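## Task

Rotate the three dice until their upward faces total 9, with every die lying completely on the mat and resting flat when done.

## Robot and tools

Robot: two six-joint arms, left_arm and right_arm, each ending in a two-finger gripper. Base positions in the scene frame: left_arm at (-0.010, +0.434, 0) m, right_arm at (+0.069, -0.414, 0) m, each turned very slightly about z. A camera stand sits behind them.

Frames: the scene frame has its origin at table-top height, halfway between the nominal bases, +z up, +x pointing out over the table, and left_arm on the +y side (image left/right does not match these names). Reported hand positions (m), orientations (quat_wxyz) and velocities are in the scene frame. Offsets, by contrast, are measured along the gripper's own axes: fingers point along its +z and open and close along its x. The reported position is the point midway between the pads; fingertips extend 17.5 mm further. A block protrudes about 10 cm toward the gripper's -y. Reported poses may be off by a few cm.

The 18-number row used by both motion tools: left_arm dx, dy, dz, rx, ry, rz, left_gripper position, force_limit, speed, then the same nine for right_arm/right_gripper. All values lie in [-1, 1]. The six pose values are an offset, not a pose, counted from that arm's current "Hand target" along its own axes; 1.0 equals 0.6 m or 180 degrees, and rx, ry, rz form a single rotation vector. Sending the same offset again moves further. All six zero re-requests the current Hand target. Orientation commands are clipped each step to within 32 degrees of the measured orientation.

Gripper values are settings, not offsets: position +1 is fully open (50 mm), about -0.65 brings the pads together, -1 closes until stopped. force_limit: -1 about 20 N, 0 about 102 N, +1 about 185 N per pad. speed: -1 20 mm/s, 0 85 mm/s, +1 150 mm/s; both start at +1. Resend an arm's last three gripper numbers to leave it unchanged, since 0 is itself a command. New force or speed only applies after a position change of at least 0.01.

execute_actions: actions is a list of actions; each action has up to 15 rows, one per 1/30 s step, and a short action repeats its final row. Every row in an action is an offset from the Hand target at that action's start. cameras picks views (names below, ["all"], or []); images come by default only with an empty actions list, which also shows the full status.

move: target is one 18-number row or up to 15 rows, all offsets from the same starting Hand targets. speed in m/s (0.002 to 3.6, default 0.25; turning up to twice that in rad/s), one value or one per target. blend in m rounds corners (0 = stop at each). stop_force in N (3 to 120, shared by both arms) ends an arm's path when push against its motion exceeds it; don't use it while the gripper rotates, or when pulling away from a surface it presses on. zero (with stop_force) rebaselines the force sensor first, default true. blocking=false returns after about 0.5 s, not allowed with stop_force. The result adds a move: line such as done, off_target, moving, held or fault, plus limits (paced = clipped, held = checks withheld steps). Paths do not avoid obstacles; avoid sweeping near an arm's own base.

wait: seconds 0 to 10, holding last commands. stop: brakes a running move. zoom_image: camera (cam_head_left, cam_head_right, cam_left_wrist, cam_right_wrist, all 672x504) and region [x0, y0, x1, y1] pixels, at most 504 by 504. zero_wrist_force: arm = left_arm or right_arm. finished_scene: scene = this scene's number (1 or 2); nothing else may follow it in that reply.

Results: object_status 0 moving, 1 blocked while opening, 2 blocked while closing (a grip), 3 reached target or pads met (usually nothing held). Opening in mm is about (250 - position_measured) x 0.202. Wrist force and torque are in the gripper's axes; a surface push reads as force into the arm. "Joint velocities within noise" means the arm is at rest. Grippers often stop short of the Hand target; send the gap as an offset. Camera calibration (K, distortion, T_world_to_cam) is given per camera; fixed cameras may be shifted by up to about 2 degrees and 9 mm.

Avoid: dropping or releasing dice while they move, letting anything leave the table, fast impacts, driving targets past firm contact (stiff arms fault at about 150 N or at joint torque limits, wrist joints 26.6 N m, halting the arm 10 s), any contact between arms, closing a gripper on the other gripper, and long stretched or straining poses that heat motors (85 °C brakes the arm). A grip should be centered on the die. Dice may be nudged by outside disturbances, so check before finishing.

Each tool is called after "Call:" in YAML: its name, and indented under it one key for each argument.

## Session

Call:
execute_actions:
  actions: []

Call:
zoom_image:
  camera: "cam_head_left"
  region: [240, 210, 460, 330]

Call:
zoom_image:
  camera: "cam_head_right"
  region: [250, 210, 470, 330]

Scene clock: 0.00 s.
left_arm: end_effector_position=(+0.4555, +0.1560, +0.3376) position_measured=3 object_status=3 end_effector_quat_wxyz=(+0.449, +0.097, +0.827, +0.323) | right_arm: end_effector_position=(+0.7224, -0.6646, +0.3521) position_measured=3 object_status=3 end_effector_quat_wxyz=(+0.215, +0.894, -0.386, -0.075)
Joint positions: left_arm=[-1.246 -1.609 1.876 -1.365 -0.451 -2.917] | right_arm=[3.144 -2.262 -0.556 -2.202 1.225 2.396]
Joint velocities: within noise
Joint torques (N m): no reading
Motor temperatures (°C): left_arm=[22 27 22 28 27 32] | right_arm=[22 24 21 30 28 30]
Wrist force (N): no reading
Wrist torque (N m): no reading
Wrist force, peak (N): no reading
Hand target: left_arm +0.4555, +0.1560, +0.3376; +0.449, +0.097, +0.827, +0.323 | right_arm +0.7224, -0.6646, +0.3521; +0.215, +0.894, -0.386, -0.075
Tool commands: left_gripper/position=+1.0 left_gripper/force_limit=+1.0 left_gripper/speed=+1.0 right_gripper/position=+1.0 right_gripper/force_limit=+1.0 right_gripper/speed=+1.0
camera_calibration:
cam_left_wrist: T_world_to_cam=[[-0.561636, 0.464172, -0.684915, 0.429026], [-0.399782, 0.572515, 0.715822, -0.12961], [0.724389, 0.675848, -0.135978, -0.254916], [0, 0, 0, 1]] pos_world=[0.373799, 0.0473469, 0.351961]
cam_right_wrist: T_world_to_cam=[[0.6869, -0.726202, 0.0282503, -0.980579], [-0.521387, -0.465344, 0.71527, -0.168264], [-0.506284, -0.506048, -0.698277, 0.40613], [0, 0, 0, 1]] pos_world=[0.791447, -0.584878, 0.431647]

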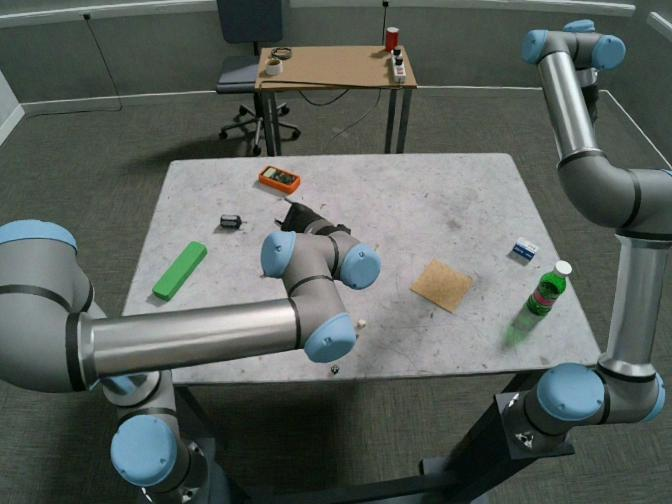

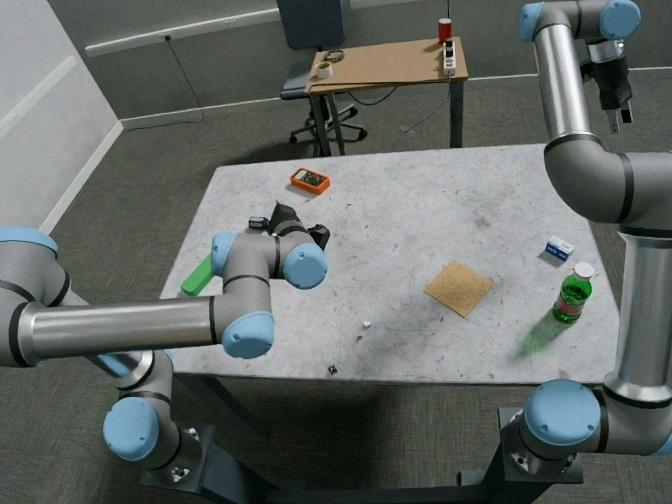

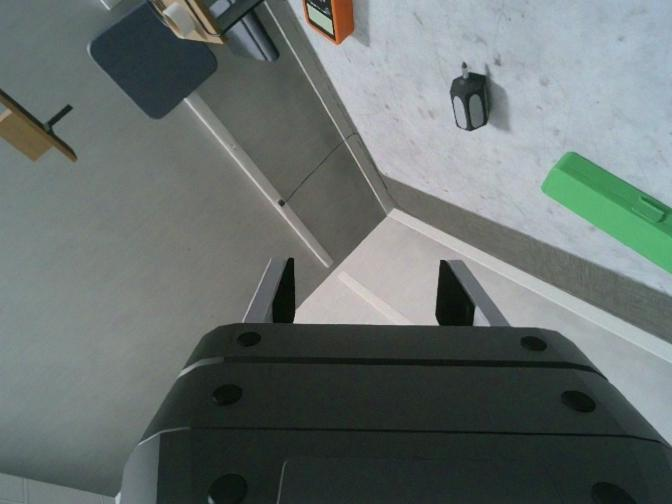

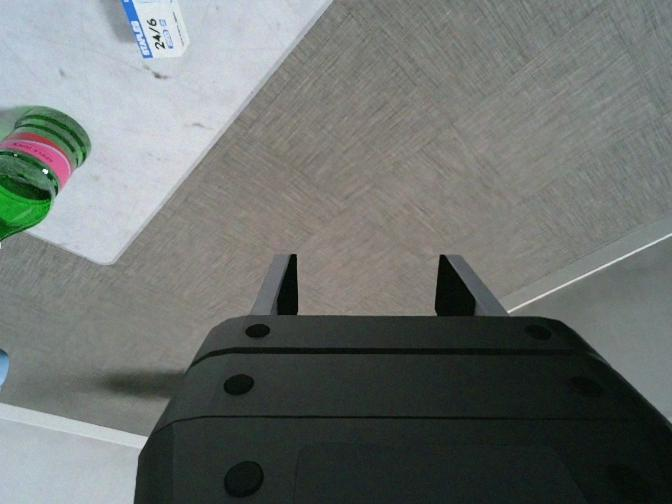

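Scaled by 2.291 from the camera's 672x504 image, which has a finer 960x720 frame.

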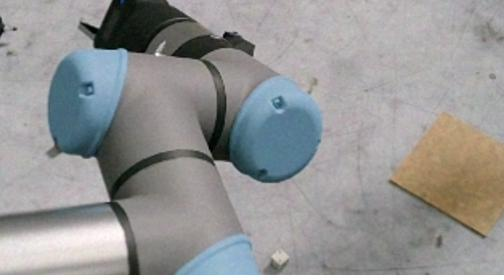

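Scaled by 2.291 from the camera's 672x504 image, which has a finer 960x720 frame.

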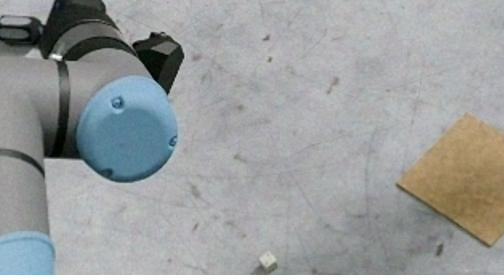

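Call:
move:
  target: [0.105,0.424,0.443,0,0,0,1,-0.9,1, -0.914,-0.299,-0.046,0.146,-0.0096,-0.004,1,-0.9,1]
  speed: 0.6
  cameras: ["all"]

Call:
zoom_image:
  camera: "cam_head_left"
  region: [240, 250, 408, 390]

Call:
zoom_image:
  camera: "cam_head_right"
  region: [240, 250, 408, 390]

Scene clock: 17.53 s.
left_arm: end_effector_position=(+0.6004, +0.4998, +0.3502) position_measured=3 object_status=3 end_effector_quat_wxyz=(+0.449, +0.097, +0.827, +0.324) | right_arm: end_effector_position=(+0.4698, -0.1502, +0.2801) position_measured=3 object_status=3 end_effector_quat_wxyz=(+0.000, +0.921, -0.390, +0.000) end_effector_velocity=(-0.001, +0.001, -0.001) end_effector_angular_velocity=(-0.001, +0.002, -0.002)
Joint positions: left_arm=[-0.425 -1.58 2.166 -3.091 -0.709 -1.342] | right_arm=[4.052 -1.505 -1.758 -1.449 1.571 3.237]
Joint velocities: left_arm=[within noise] | right_arm=[0.003 -0.002 0.001 0 0.001 0.005]
Joint torques (N m): left_arm=[7.03 -12.71 -16.34 -5.09 -1.1 2.23] | right_arm=[9.71 20.33 21.84 5.35 2.17 0.95]
Wrist force (N): left_arm=[0.1 0.1 0.2] | right_arm=[0.0 -1.8 0.0]
Wrist torque (N m): left_arm=[0.02 -0.04 0.00] | right_arm=[-0.02 0.00 0.02]
Wrist force, peak (N): left_arm=[0.7 2.0 2.2] | right_arm=[-4.3 -2.9 0.6]
Hand target: left_arm +0.6004, +0.4998, +0.3501; +0.449, +0.097, +0.827, +0.323 | right_arm +0.4698, -0.1501, +0.2801; +0.000, +0.921, -0.390, +0.000
Off the commanded pose: left_arm 0.000 m, 0 deg | right_arm 0.000 m, 0 deg.
move: done
camera_calibration:
cam_left_wrist: T_world_to_cam=[[-0.561687, 0.46401, -0.684984, 0.359514], [-0.400043, 0.572391, 0.715775, -0.27737], [0.724205, 0.676065, -0.135881, -0.590477], [0, 0, 0, 1]] pos_world=[0.5186, 0.391147, 0.364561]
cam_right_wrist: T_world_to_cam=[[0.692643, -0.721258, -0.00566363, -0.423922], [-0.678874, -0.654553, 0.332702, 0.143686], [-0.243671, -0.226599, -0.943015, 0.475339], [0, 0, 0, 1]] pos_world=[0.506997, -0.103996, 0.398046]

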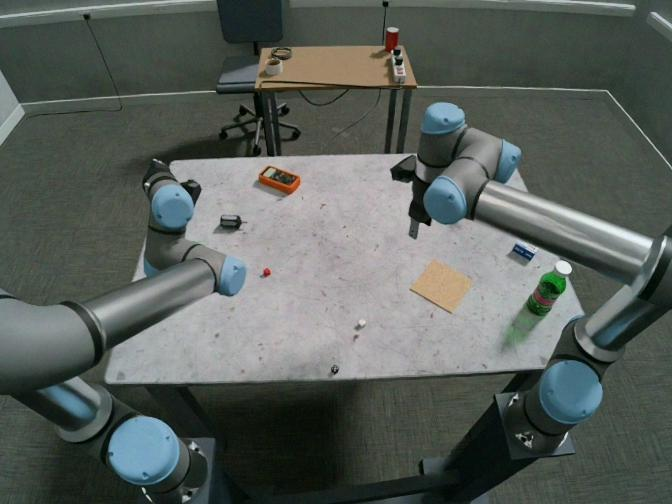

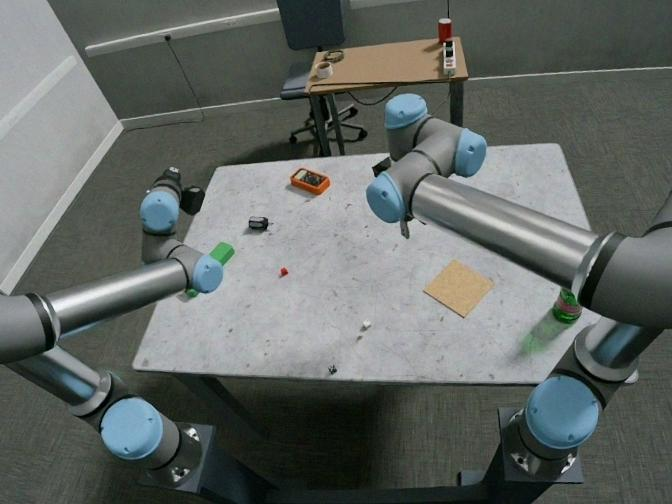

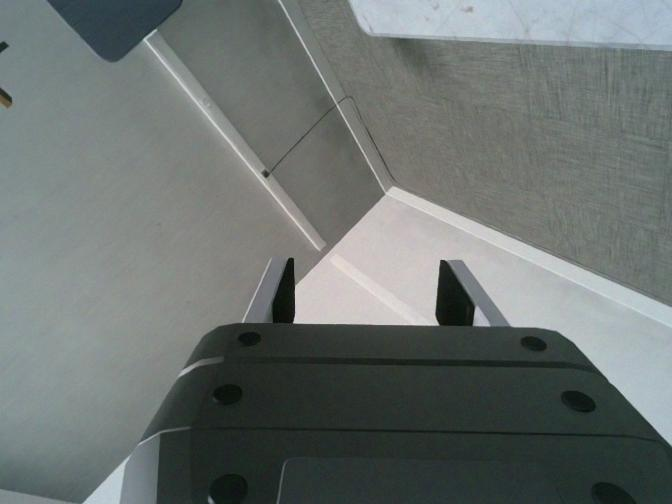

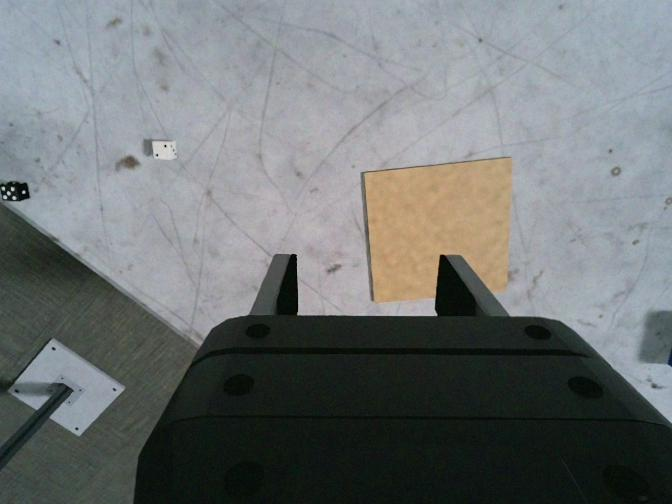

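Scaled by 3.000 from the camera's 672x504 image, which has a finer 960x720 frame.

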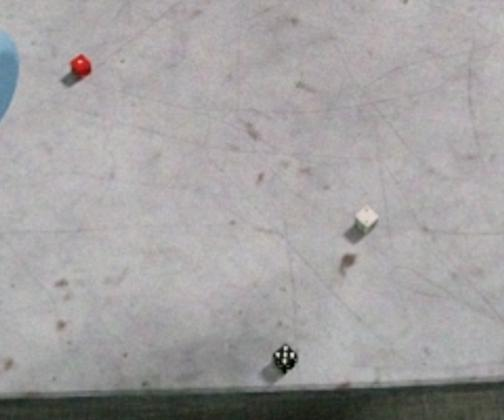

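Scaled by 3.000 from the camera's 672x504 image, which has a finer 960x720 frame.

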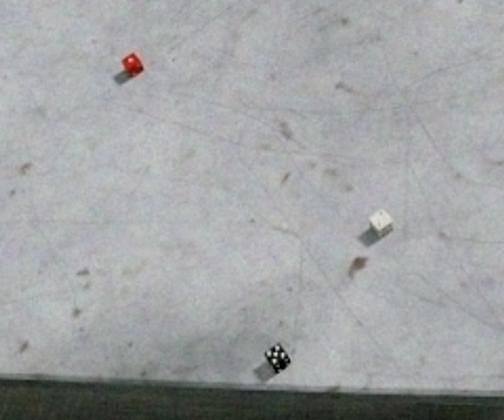

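Call:
zoom_image:
  camera: "cam_head_left"
  region: [256, 262, 280, 282]

Call:
zoom_image:
  camera: "cam_head_right"
  region: [272, 262, 296, 282]

Call:
zoom_image:
  camera: "cam_head_left"
  region: [350, 312, 374, 332]

Call:
zoom_image:
  camera: "cam_head_left"
  region: [323, 358, 347, 378]

Call:
zoom_image:
  camera: "cam_right_wrist"
  region: [0, 120, 200, 220]

Scaled by 21.000 from the camera's 672x504 image, which has a finer 960x720 frame.

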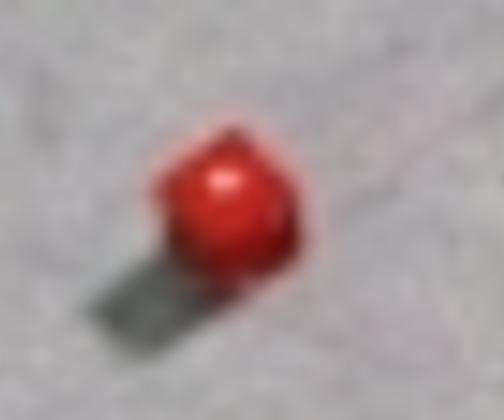

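Scaled by 21.000 from the camera's 672x504 image, which has a finer 960x720 frame.

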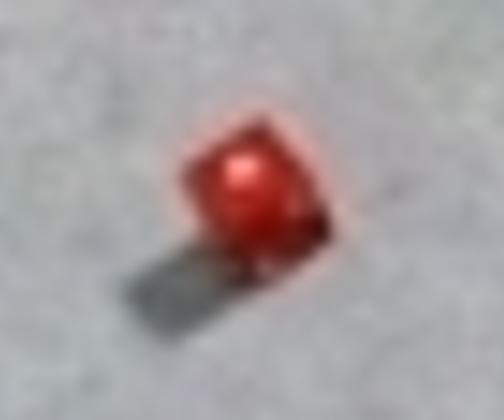

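Scaled by 21.000 from the camera's 672x504 image, which has a finer 960x720 frame.

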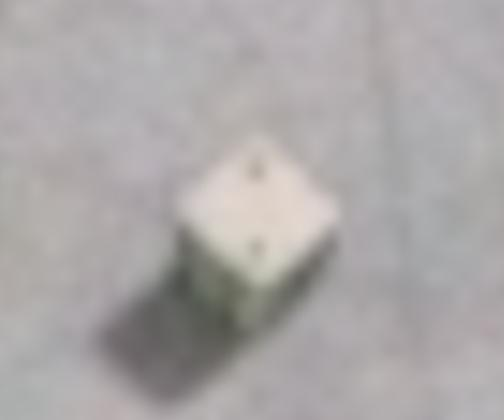

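Scaled by 21.000 from the camera's 672x504 image, which has a finer 960x720 frame.

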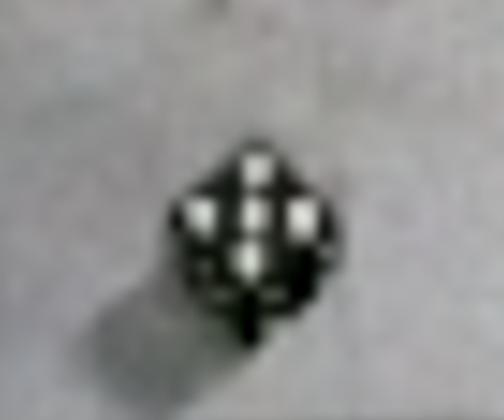

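Scaled by 2.520 from the camera's 672x504 image, which has a finer 960x720 frame.

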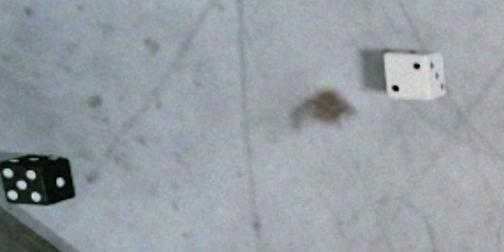

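Call:
move:
  target: [0,0,0,0,0,0,1,-0.9,1, -0.2805,-0.035,0.2667,0,0,-0.5,1,-0.9,1]
  speed: 0.7
  cameras: ["cam_right_wrist"]

Call:
move:
  target:
    - [0,0,0,0,0,0,1,-0.9,1, 0,0.072,0.123,0.2778,0,0,1,-0.9,1]
    - [0,0,0,0,0,0,1,-0.9,1, 0,0.021,0.1658,0.2778,0,0,-1,-0.9,1]
    - [0,0,0,0,0,0,1,-0.9,1, 0,0,0,0,0,0,-1,-0.9,1]
  speed: [0.5,0.12,0.4]
  blend: [0.005,0,0]
  cameras: ["cam_right_wrist"]

Scene clock: 81.40 s.
left_arm: end_effector_position=(+0.6004, +0.4998, +0.3501) position_measured=3 object_status=3 end_effector_quat_wxyz=(+0.449, +0.097, +0.827, +0.323) | right_arm: end_effector_position=(+0.3679, -0.0144, +0.1200) position_measured=3 object_status=3 end_effector_quat_wxyz=(+0.000, +0.927, +0.375, +0.000)
Joint positions: left_arm=[-0.425 -1.58 2.166 -3.091 -0.709 -1.341] | right_arm=[4.387 -1.683 -2.011 -1.018 1.57 2.001]
Joint torques (N m): left_arm=[5.99 -10.29 -12.55 -5.5 -1.5 2.6] | right_arm=[-6.15 30.18 27.45 1.17 1.5 -1.26]
Wrist force (N): left_arm=[0.1 -0.1 0.1] | right_arm=[0.5 -1.5 0.4]
Wrist torque (N m): left_arm=[-0.01 -0.03 -0.04] | right_arm=[-0.01 -0.07 0.01]
Wrist force, peak (N): left_arm=[0.1 -0.3 0.4] | right_arm=[0.2 -3.3 1.1]
Hand target: left_arm +0.6004, +0.4998, +0.3501; +0.449, +0.097, +0.827, +0.323 | right_arm +0.3680, -0.0144, +0.1201; +0.000, +0.927, +0.375, +0.000
Off the commanded pose: left_arm 0.000 m, 0 deg | right_arm 0.000 m, 0 deg.
move: done
camera_calibration:
cam_right_wrist: T_world_to_cam=[[0.7213, 0.692603, -0.00518015, -0.246596], [0.654263, -0.678879, 0.333261, -0.274296], [0.227301, -0.243771, -0.94282, 0.156778], [0, 0, 0, 1]] pos_world=[0.321695, 0.0227972, 0.237948]
Images, in order (width x height): cam_right_wrist 672x504.

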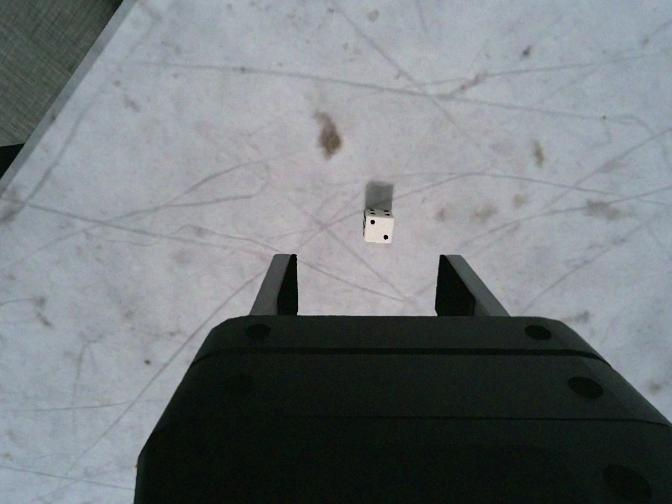

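Scene clock: 85.37 s.
left_arm: end_effector_position=(+0.6004, +0.4998, +0.3501) position_measured=3 object_status=3 end_effector_quat_wxyz=(+0.449, +0.097, +0.827, +0.323) | right_arm: end_effector_position=(+0.3680, -0.0144, +0.1200) position_measured=174 object_status=2 end_effector_quat_wxyz=(+0.000, +0.927, +0.375, +0.000) end_effector_velocity=(+0.000, -0.001, -0.001) end_effector_angular_velocity=(-0.006, -0.004, -0.002)
Joint positions: left_arm=[-0.425 -1.58 2.166 -3.091 -0.709 -1.341] | right_arm=[4.387 -1.683 -2.011 -1.018 1.571 2.001]
Joint velocities: left_arm=[within noise] | right_arm=[0.001 -0.001 0 -0.003 -0.005 0.003]
Joint torques (N m): left_arm=[5.97 -10.3 -12.57 -5.5 -1.43 2.63] | right_arm=[8.3 25.32 27.59 0.11 -1.56 1.27]
Wrist force (N): left_arm=[0.0 0.0 0.2] | right_arm=[0.7 -2.1 0.3]
Wrist torque (N m): left_arm=[0.01 -0.02 -0.03] | right_arm=[-0.11 -0.10 0.16]
Wrist force, peak (N): left_arm=[0.2 -0.3 0.2] | right_arm=[-9.5 -25.8 -34.6]
Hand target: left_arm +0.6004, +0.4998, +0.3501; +0.449, +0.097, +0.827, +0.323 | right_arm +0.3680, -0.0144, +0.1201; +0.000, +0.927, +0.375, +0.000
Off the commanded pose: left_arm 0.000 m, 0 deg | right_arm 0.000 m, 0 deg.
move: done
camera_calibration:
cam_right_wrist: T_world_to_cam=[[0.721187, 0.692723, -0.00494476, -0.246618], [0.654388, -0.6789, 0.332974, -0.274267], [0.227302, -0.243372, -0.942923, 0.156794], [0, 0, 0, 1]] pos_world=[0.321695, 0.0227974, 0.237949]
Images, in order (width x height): cam_right_wrist 672x504.

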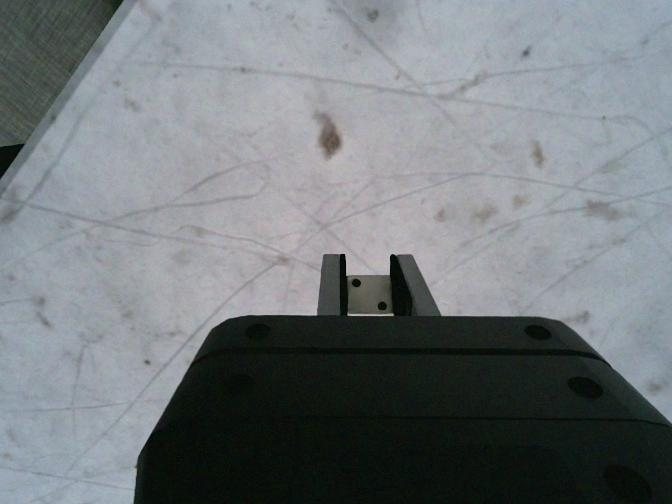

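Call:
move:
  target:
    - [0,0,0,0,0,0,1,-0.9,1, -0.1247,0.4618,0.1073,-0.2222,0,0,-1,-0.9,1]
    - [0,0,0,0,0,0,1,-0.9,1, -0.1247,0.4618,0.1573,-0.2222,0,0,0.3,-0.9,1]
    - [0,0,0,0,0,0,1,-0.9,1, -0.1247,0.419,0.1063,-0.2222,0,0,0.3,-0.9,1]
    - [0,0,0,0,0,0,1,-0.9,1, -0.0443,-0.232,-0.05,0,0,0,1,-0.9,1]
  speed: [0.6,0.12,0.3,0.6]
  blend: [0.005,0,0.02,0]
  cameras: ["all"]

Call:
zoom_image:
  camera: "cam_head_left"
  region: [400, 250, 484, 320]

Call:
zoom_image:
  camera: "cam_right_wrist"
  region: [310, 170, 390, 250]

Scene clock: 112.70 s.
left_arm: end_effector_position=(+0.6004, +0.4998, +0.3501) position_measured=3 object_status=3 end_effector_quat_wxyz=(+0.449, +0.097, +0.827, +0.323) | right_arm: end_effector_position=(+0.2521, +0.0671, +0.1500) position_measured=3 object_status=3 end_effector_quat_wxyz=(+0.000, +0.927, +0.375, +0.000)
Joint positions: left_arm=[-0.425 -1.58 2.166 -3.091 -0.709 -1.341] | right_arm=[4.657 -1.682 -1.924 -1.106 1.57 2.271]
Joint torques (N m): left_arm=[5.02 -10.58 -12.79 -5.48 -1.39 2.56] | right_arm=[7.95 19.78 29.61 5.49 2.36 1.58]
Wrist force (N): left_arm=[0.2 -0.2 0.0] | right_arm=[0.2 -1.8 0.0]
Wrist torque (N m): left_arm=[-0.02 -0.05 -0.03] | right_arm=[-0.06 -0.01 0.16]
Wrist force, peak (N): left_arm=[0.2 -0.4 0.2] | right_arm=[0.7 -6.2 -1.1]
Hand target: left_arm +0.6004, +0.4998, +0.3501; +0.449, +0.097, +0.827, +0.323 | right_arm +0.2521, +0.0672, +0.1500; +0.000, +0.927, +0.375, +0.000
Off the commanded pose: left_arm 0.000 m, 0 deg | right_arm 0.000 m, 0 deg.
move: done
camera_calibration:
cam_left_wrist: T_world_to_cam=[[-0.561636, 0.464172, -0.684915, 0.359399], [-0.399782, 0.572515, 0.715822, -0.277572], [0.724389, 0.675848, -0.135978, -0.590451], [0, 0, 0, 1]] pos_world=[0.518599, 0.391147, 0.364561]
cam_right_wrist: T_world_to_cam=[[0.721284, 0.692621, -0.00511544, -0.219374], [0.654271, -0.678886, 0.33323, -0.153061], [0.227329, -0.2437, -0.942832, 0.231289], [0, 0, 0, 1]] pos_world=[0.205795, 0.104397, 0.267949]

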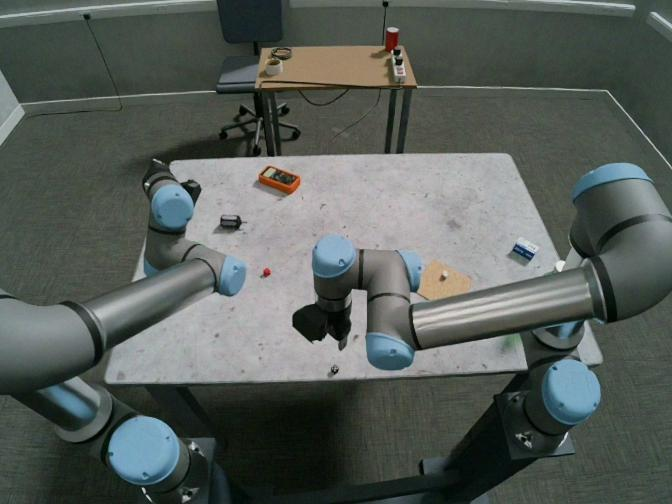

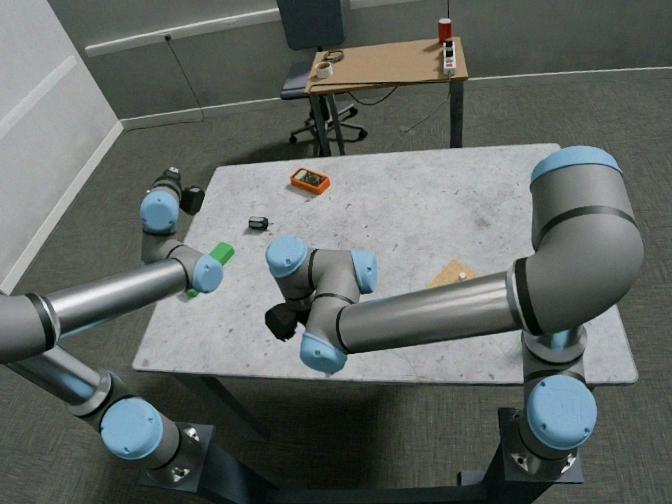

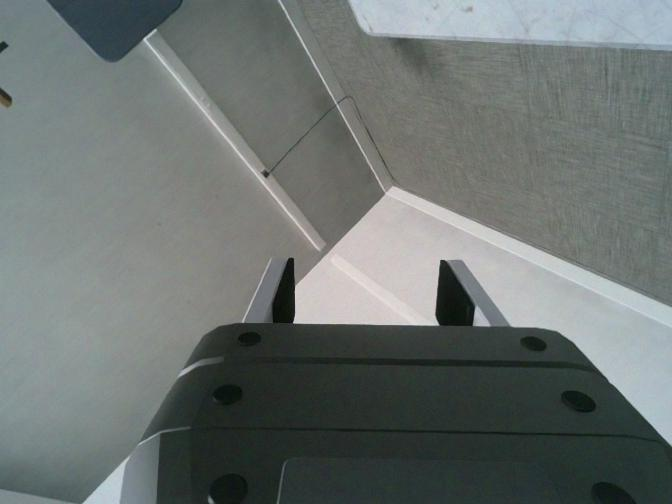

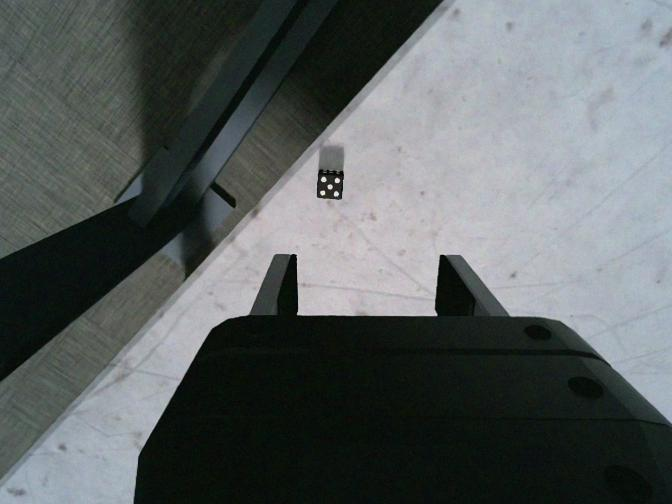

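Scaled by 6.000 from the camera's 672x504 image, which has a finer 960x720 frame.

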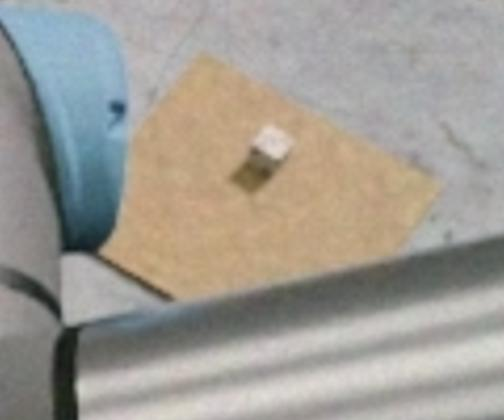

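Scaled by 6.300 from the camera's 672x504 image, which has a finer 960x720 frame.

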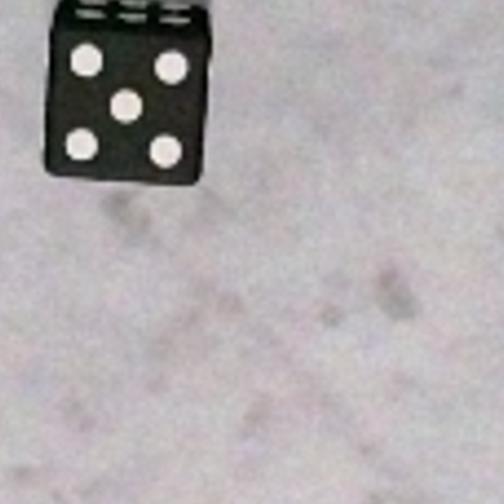

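Call:
move:
  target:
    - [0,0,0,0,0,0,1,-0.9,1, -0.0203,-0.0207,0.1333,0,0,0.022,1,-0.9,1]
    - [0,0,0,0,0,0,1,-0.9,1, -0.0203,-0.0207,0.2158,0,0,0.022,-1,-0.9,1]
    - [0,0,0,0,0,0,1,-0.9,1, -0.0203,-0.0207,0.12,0,0,0.022,-1,-0.9,1]
    - [0,0,0,0,0,0,1,-0.9,1, -0.0512,0.5975,0.14,0,0,0,-1,-0.9,1]
    - [0.016,0.103,0.028,0,0,0,1,-0.9,1, -0.0512,0.5975,0.2075,0,0,0,0.3,-0.9,1]
    - [0.033,0.206,0.057,0,0,0,1,-0.9,1, -0.0512,0.5975,0.08,0,0,0,0.3,-0.9,1]
    - [0.033,0.206,0.057,0,0,0,1,-0.9,1, 0.579,0.119,0,0,0,0,1,-0.9,1]
  speed: [0.4,0.12,0.3,0.6,0.12,0.3,0.6]
  blend: [0.02,0,0.03,0.02,0,0.04,0]
  cameras: ["all"]

Call:
zoom_image:
  camera: "cam_head_left"
  region: [400, 250, 484, 320]

Call:
zoom_image:
  camera: "cam_right_wrist"
  region: [300, 160, 400, 260]

Scene clock: 149.20 s.
left_arm: end_effector_position=(+0.6005, +0.6194, +0.4004) position_measured=3 object_status=3 end_effector_quat_wxyz=(+0.449, +0.097, +0.827, +0.323) | right_arm: end_effector_position=(+0.5515, +0.2573, +0.1503) position_measured=3 object_status=3 end_effector_quat_wxyz=(+0.000, +0.927, +0.375, +0.000)
Joint positions: left_arm=[-0.127 -1.602 2.062 -3.11 -0.962 -1.127] | right_arm=[4.298 -2.442 -0.769 -1.501 1.57 1.912]
Joint torques (N m): left_arm=[6.2 -30.92 -13.8 -5.24 -1.96 1.34] | right_arm=[7.34 50.06 27.41 0.17 -1.8 1.39]
Wrist force (N): left_arm=[-0.3 -0.3 -0.2] | right_arm=[0.5 -2.5 0.4]
Wrist torque (N m): left_arm=[-0.02 0.01 0.01] | right_arm=[-0.16 -0.08 0.16]
Wrist force, peak (N): left_arm=[-0.6 -3.9 -0.9] | right_arm=[0.8 -6.9 -2.1]
Hand target: left_arm +0.6005, +0.6194, +0.4004; +0.449, +0.097, +0.827, +0.323 | right_arm +0.5515, +0.2573, +0.1503; +0.000, +0.927, +0.375, +0.000
Off the commanded pose: left_arm 0.000 m, 0 deg | right_arm 0.000 m, 0 deg.
move: done; blend cut to 0.0287 m at target 3, 0.0382 m at target 6
camera_calibration:
cam_left_wrist: T_world_to_cam=[[-0.561636, 0.464172, -0.684915, 0.338379], [-0.399782, 0.572515, 0.715822, -0.381899], [0.724389, 0.675848, -0.135978, -0.664602], [0, 0, 0, 1]] pos_world=[0.518799, 0.510747, 0.414761]
cam_right_wrist: T_world_to_cam=[[0.721267, 0.692639, -0.00504735, -0.567007], [0.654265, -0.678878, 0.333259, -0.22], [0.227402, -0.243671, -0.942822, 0.209789], [0, 0, 0, 1]] pos_world=[0.505195, 0.294497, 0.268249]

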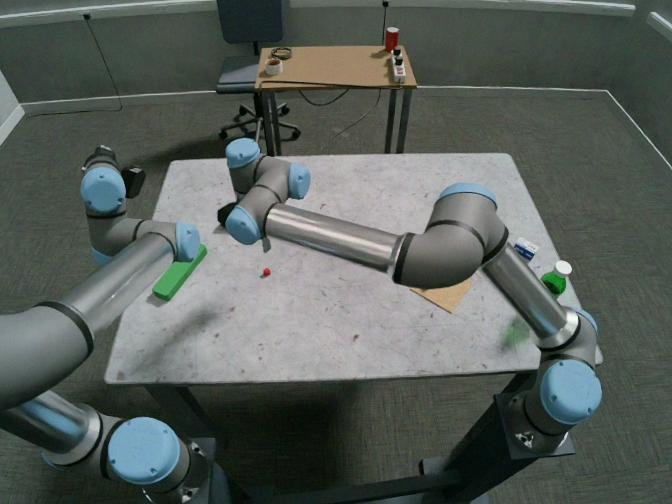

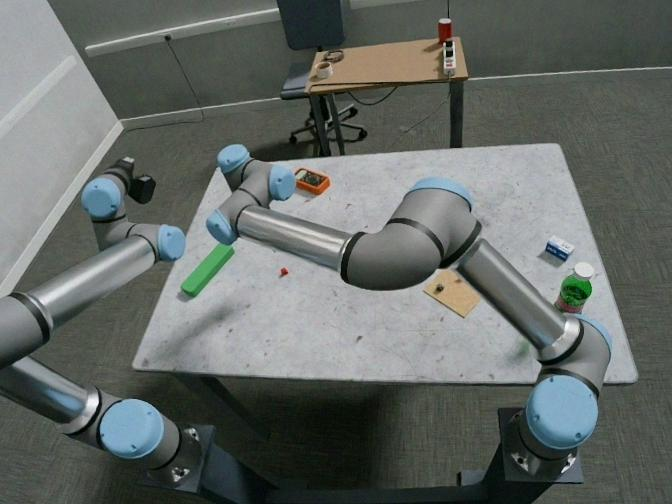

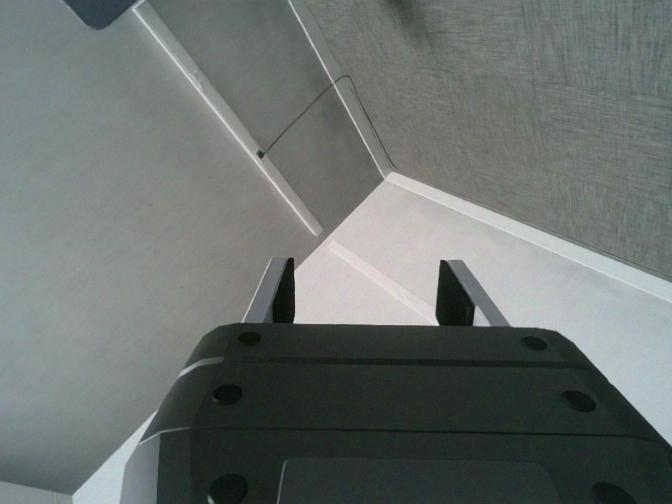

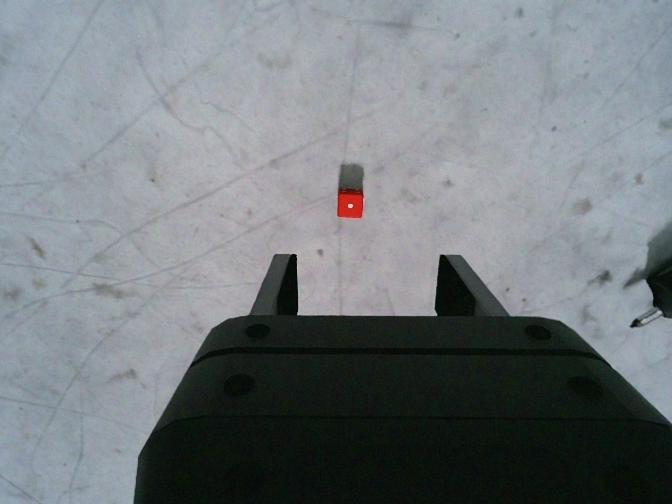

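Scaled by 6.000 from the camera's 672x504 image, which has a finer 960x720 frame.

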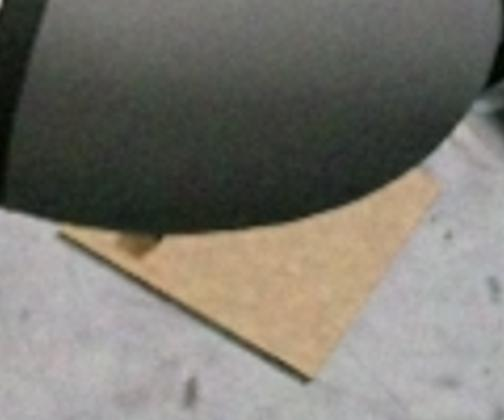

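Scaled by 5.040 from the camera's 672x504 image, which has a finer 960x720 frame.

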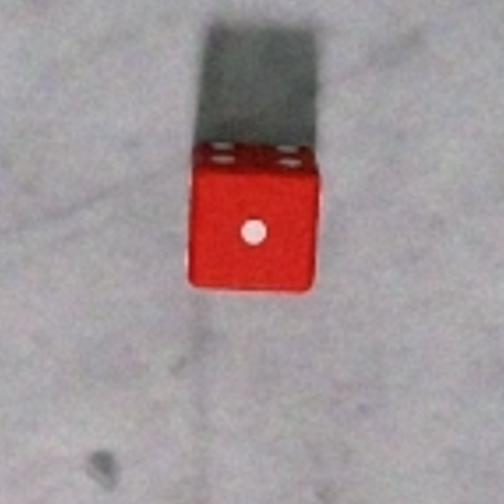

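Call:
move:
  target:
    - [0,0,0,0,0,0,1,-0.9,1, 0.001,0,0.1333,0,0,0.01,1,-0.9,1]
    - [0,0,0,0,0,0,1,-0.9,1, 0.001,0,0.2158,0,0,0.01,-1,-0.9,1]
    - [0,0,0,0,0,0,1,-0.9,1, 0.001,0,0.12,0,0,0.01,-1,-0.9,1]
    - [0,0,0,0,0,0,1,-0.9,1, -0.7298,0.5278,0.14,0,0,0,-1,-0.9,1]
    - [0,0,0,0,0,0,1,-0.9,1, -0.7298,0.5278,0.2075,0,0,0,0.3,-0.9,1]
    - [0,0,0,0,0,0,1,-0.9,1, -0.7298,0.5278,-0.05,0,0,0,0.3,-0.9,1]
  speed: [0.4,0.12,0.3,0.6,0.12,0.35]
  blend: [0.02,0,0.03,0.02,0,0]
  cameras: ["cam_right_wrist","cam_head_left","cam_head_right"]

Call:
zoom_image:
  camera: "cam_right_wrist"
  region: [220, 80, 500, 290]

Call:
zoom_image:
  camera: "cam_head_left"
  region: [400, 250, 484, 320]

Call:
zoom_image:
  camera: "cam_head_right"
  region: [415, 255, 499, 325]

Scene clock: 168.37 s.
left_arm: end_effector_position=(+0.6005, +0.6194, +0.4004) position_measured=3 object_status=3 end_effector_quat_wxyz=(+0.449, +0.097, +0.827, +0.323) | right_arm: end_effector_position=(+0.4568, -0.2747, +0.1799) position_measured=107 object_status=3 end_effector_quat_wxyz=(+0.000, +0.927, +0.375, +0.000)
Joint positions: left_arm=[-0.127 -1.602 2.062 -3.11 -0.962 -1.127] | right_arm=[3.863 -1.393 -2.119 -1.2 1.571 1.477]
Joint torques (N m): left_arm=[6.46 -30.41 -14.26 -5.19 -1.99 1.8] | right_arm=[4.93 23.11 31.58 0.26 -0.93 -0.07]
Wrist force (N): left_arm=[-0.1 -0.3 -0.1] | right_arm=[0.5 -2.3 0.6]
Wrist torque (N m): left_arm=[-0.02 -0.01 0.01] | right_arm=[-0.10 -0.06 -0.05]
Wrist force, peak (N): left_arm=[-0.2 -0.6 -0.1] | right_arm=[3.5 -5.3 -2.2]
Hand target: left_arm +0.6005, +0.6194, +0.4004; +0.449, +0.097, +0.827, +0.323 | right_arm +0.4568, -0.2747, +0.1800; +0.000, +0.927, +0.375, +0.000
Off the commanded pose: left_arm 0.000 m, 0 deg | right_arm 0.000 m, 0 deg.
move: done; blend cut to 0.0287 m at target 3
camera_calibration:
cam_right_wrist: T_world_to_cam=[[0.721284, 0.692621, -0.00511509, -0.130061], [0.654279, -0.678895, 0.333198, -0.52906], [0.227307, -0.243677, -0.942843, 0.129642], [0, 0, 0, 1]] pos_world=[0.410495, -0.237503, 0.297849]
Images, in order (width x height): cam_head_left 672x504, cam_head_right 672x504, cam_right_wrist 672x504.

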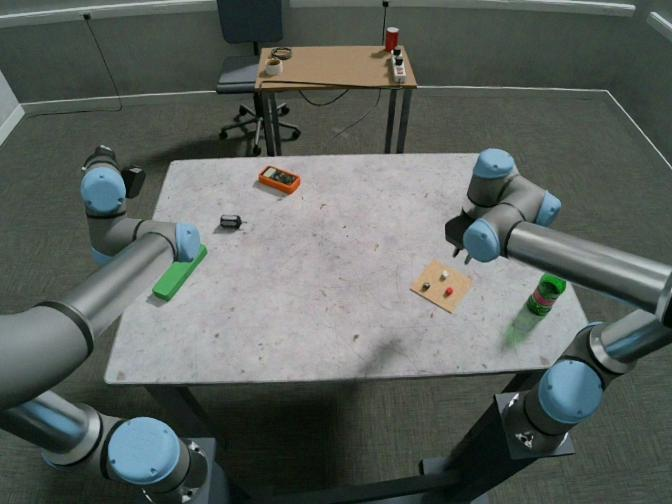

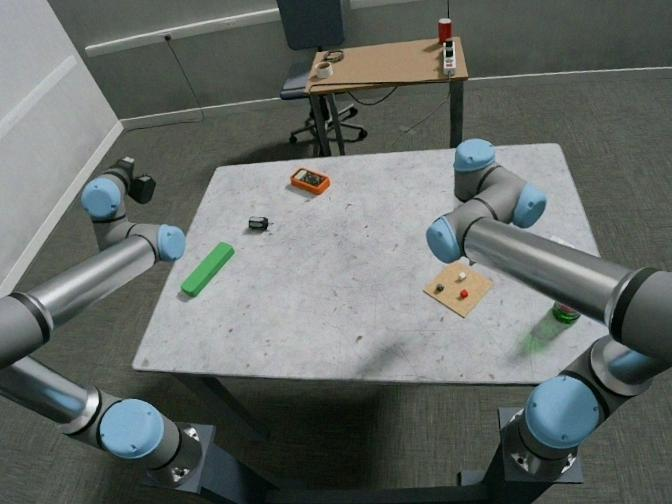

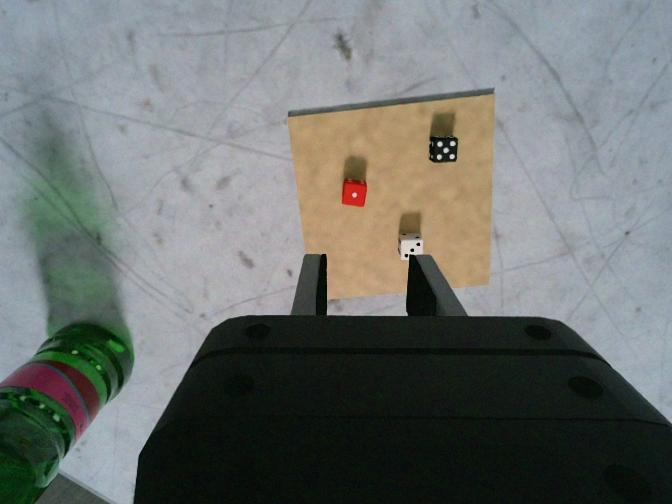

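Scaled by 1.800 from the camera's 672x504 image, which has a finer 960x720 frame.

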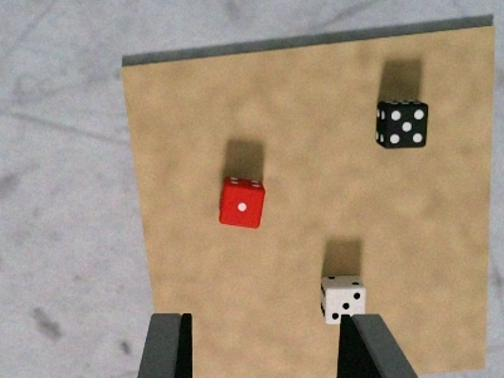

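Scaled by 6.000 from the camera's 672x504 image, which has a finer 960x720 frame.

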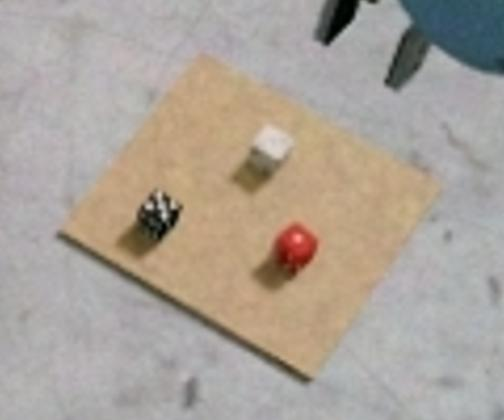

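Scaled by 6.000 from the camera's 672x504 image, which has a finer 960x720 frame.

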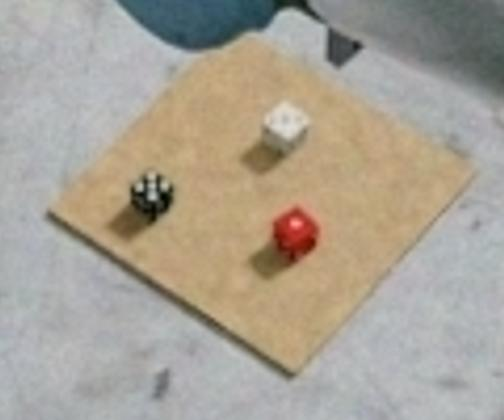

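Call:
finished_scene:
  scene: 2

The scene is finished: the task was done.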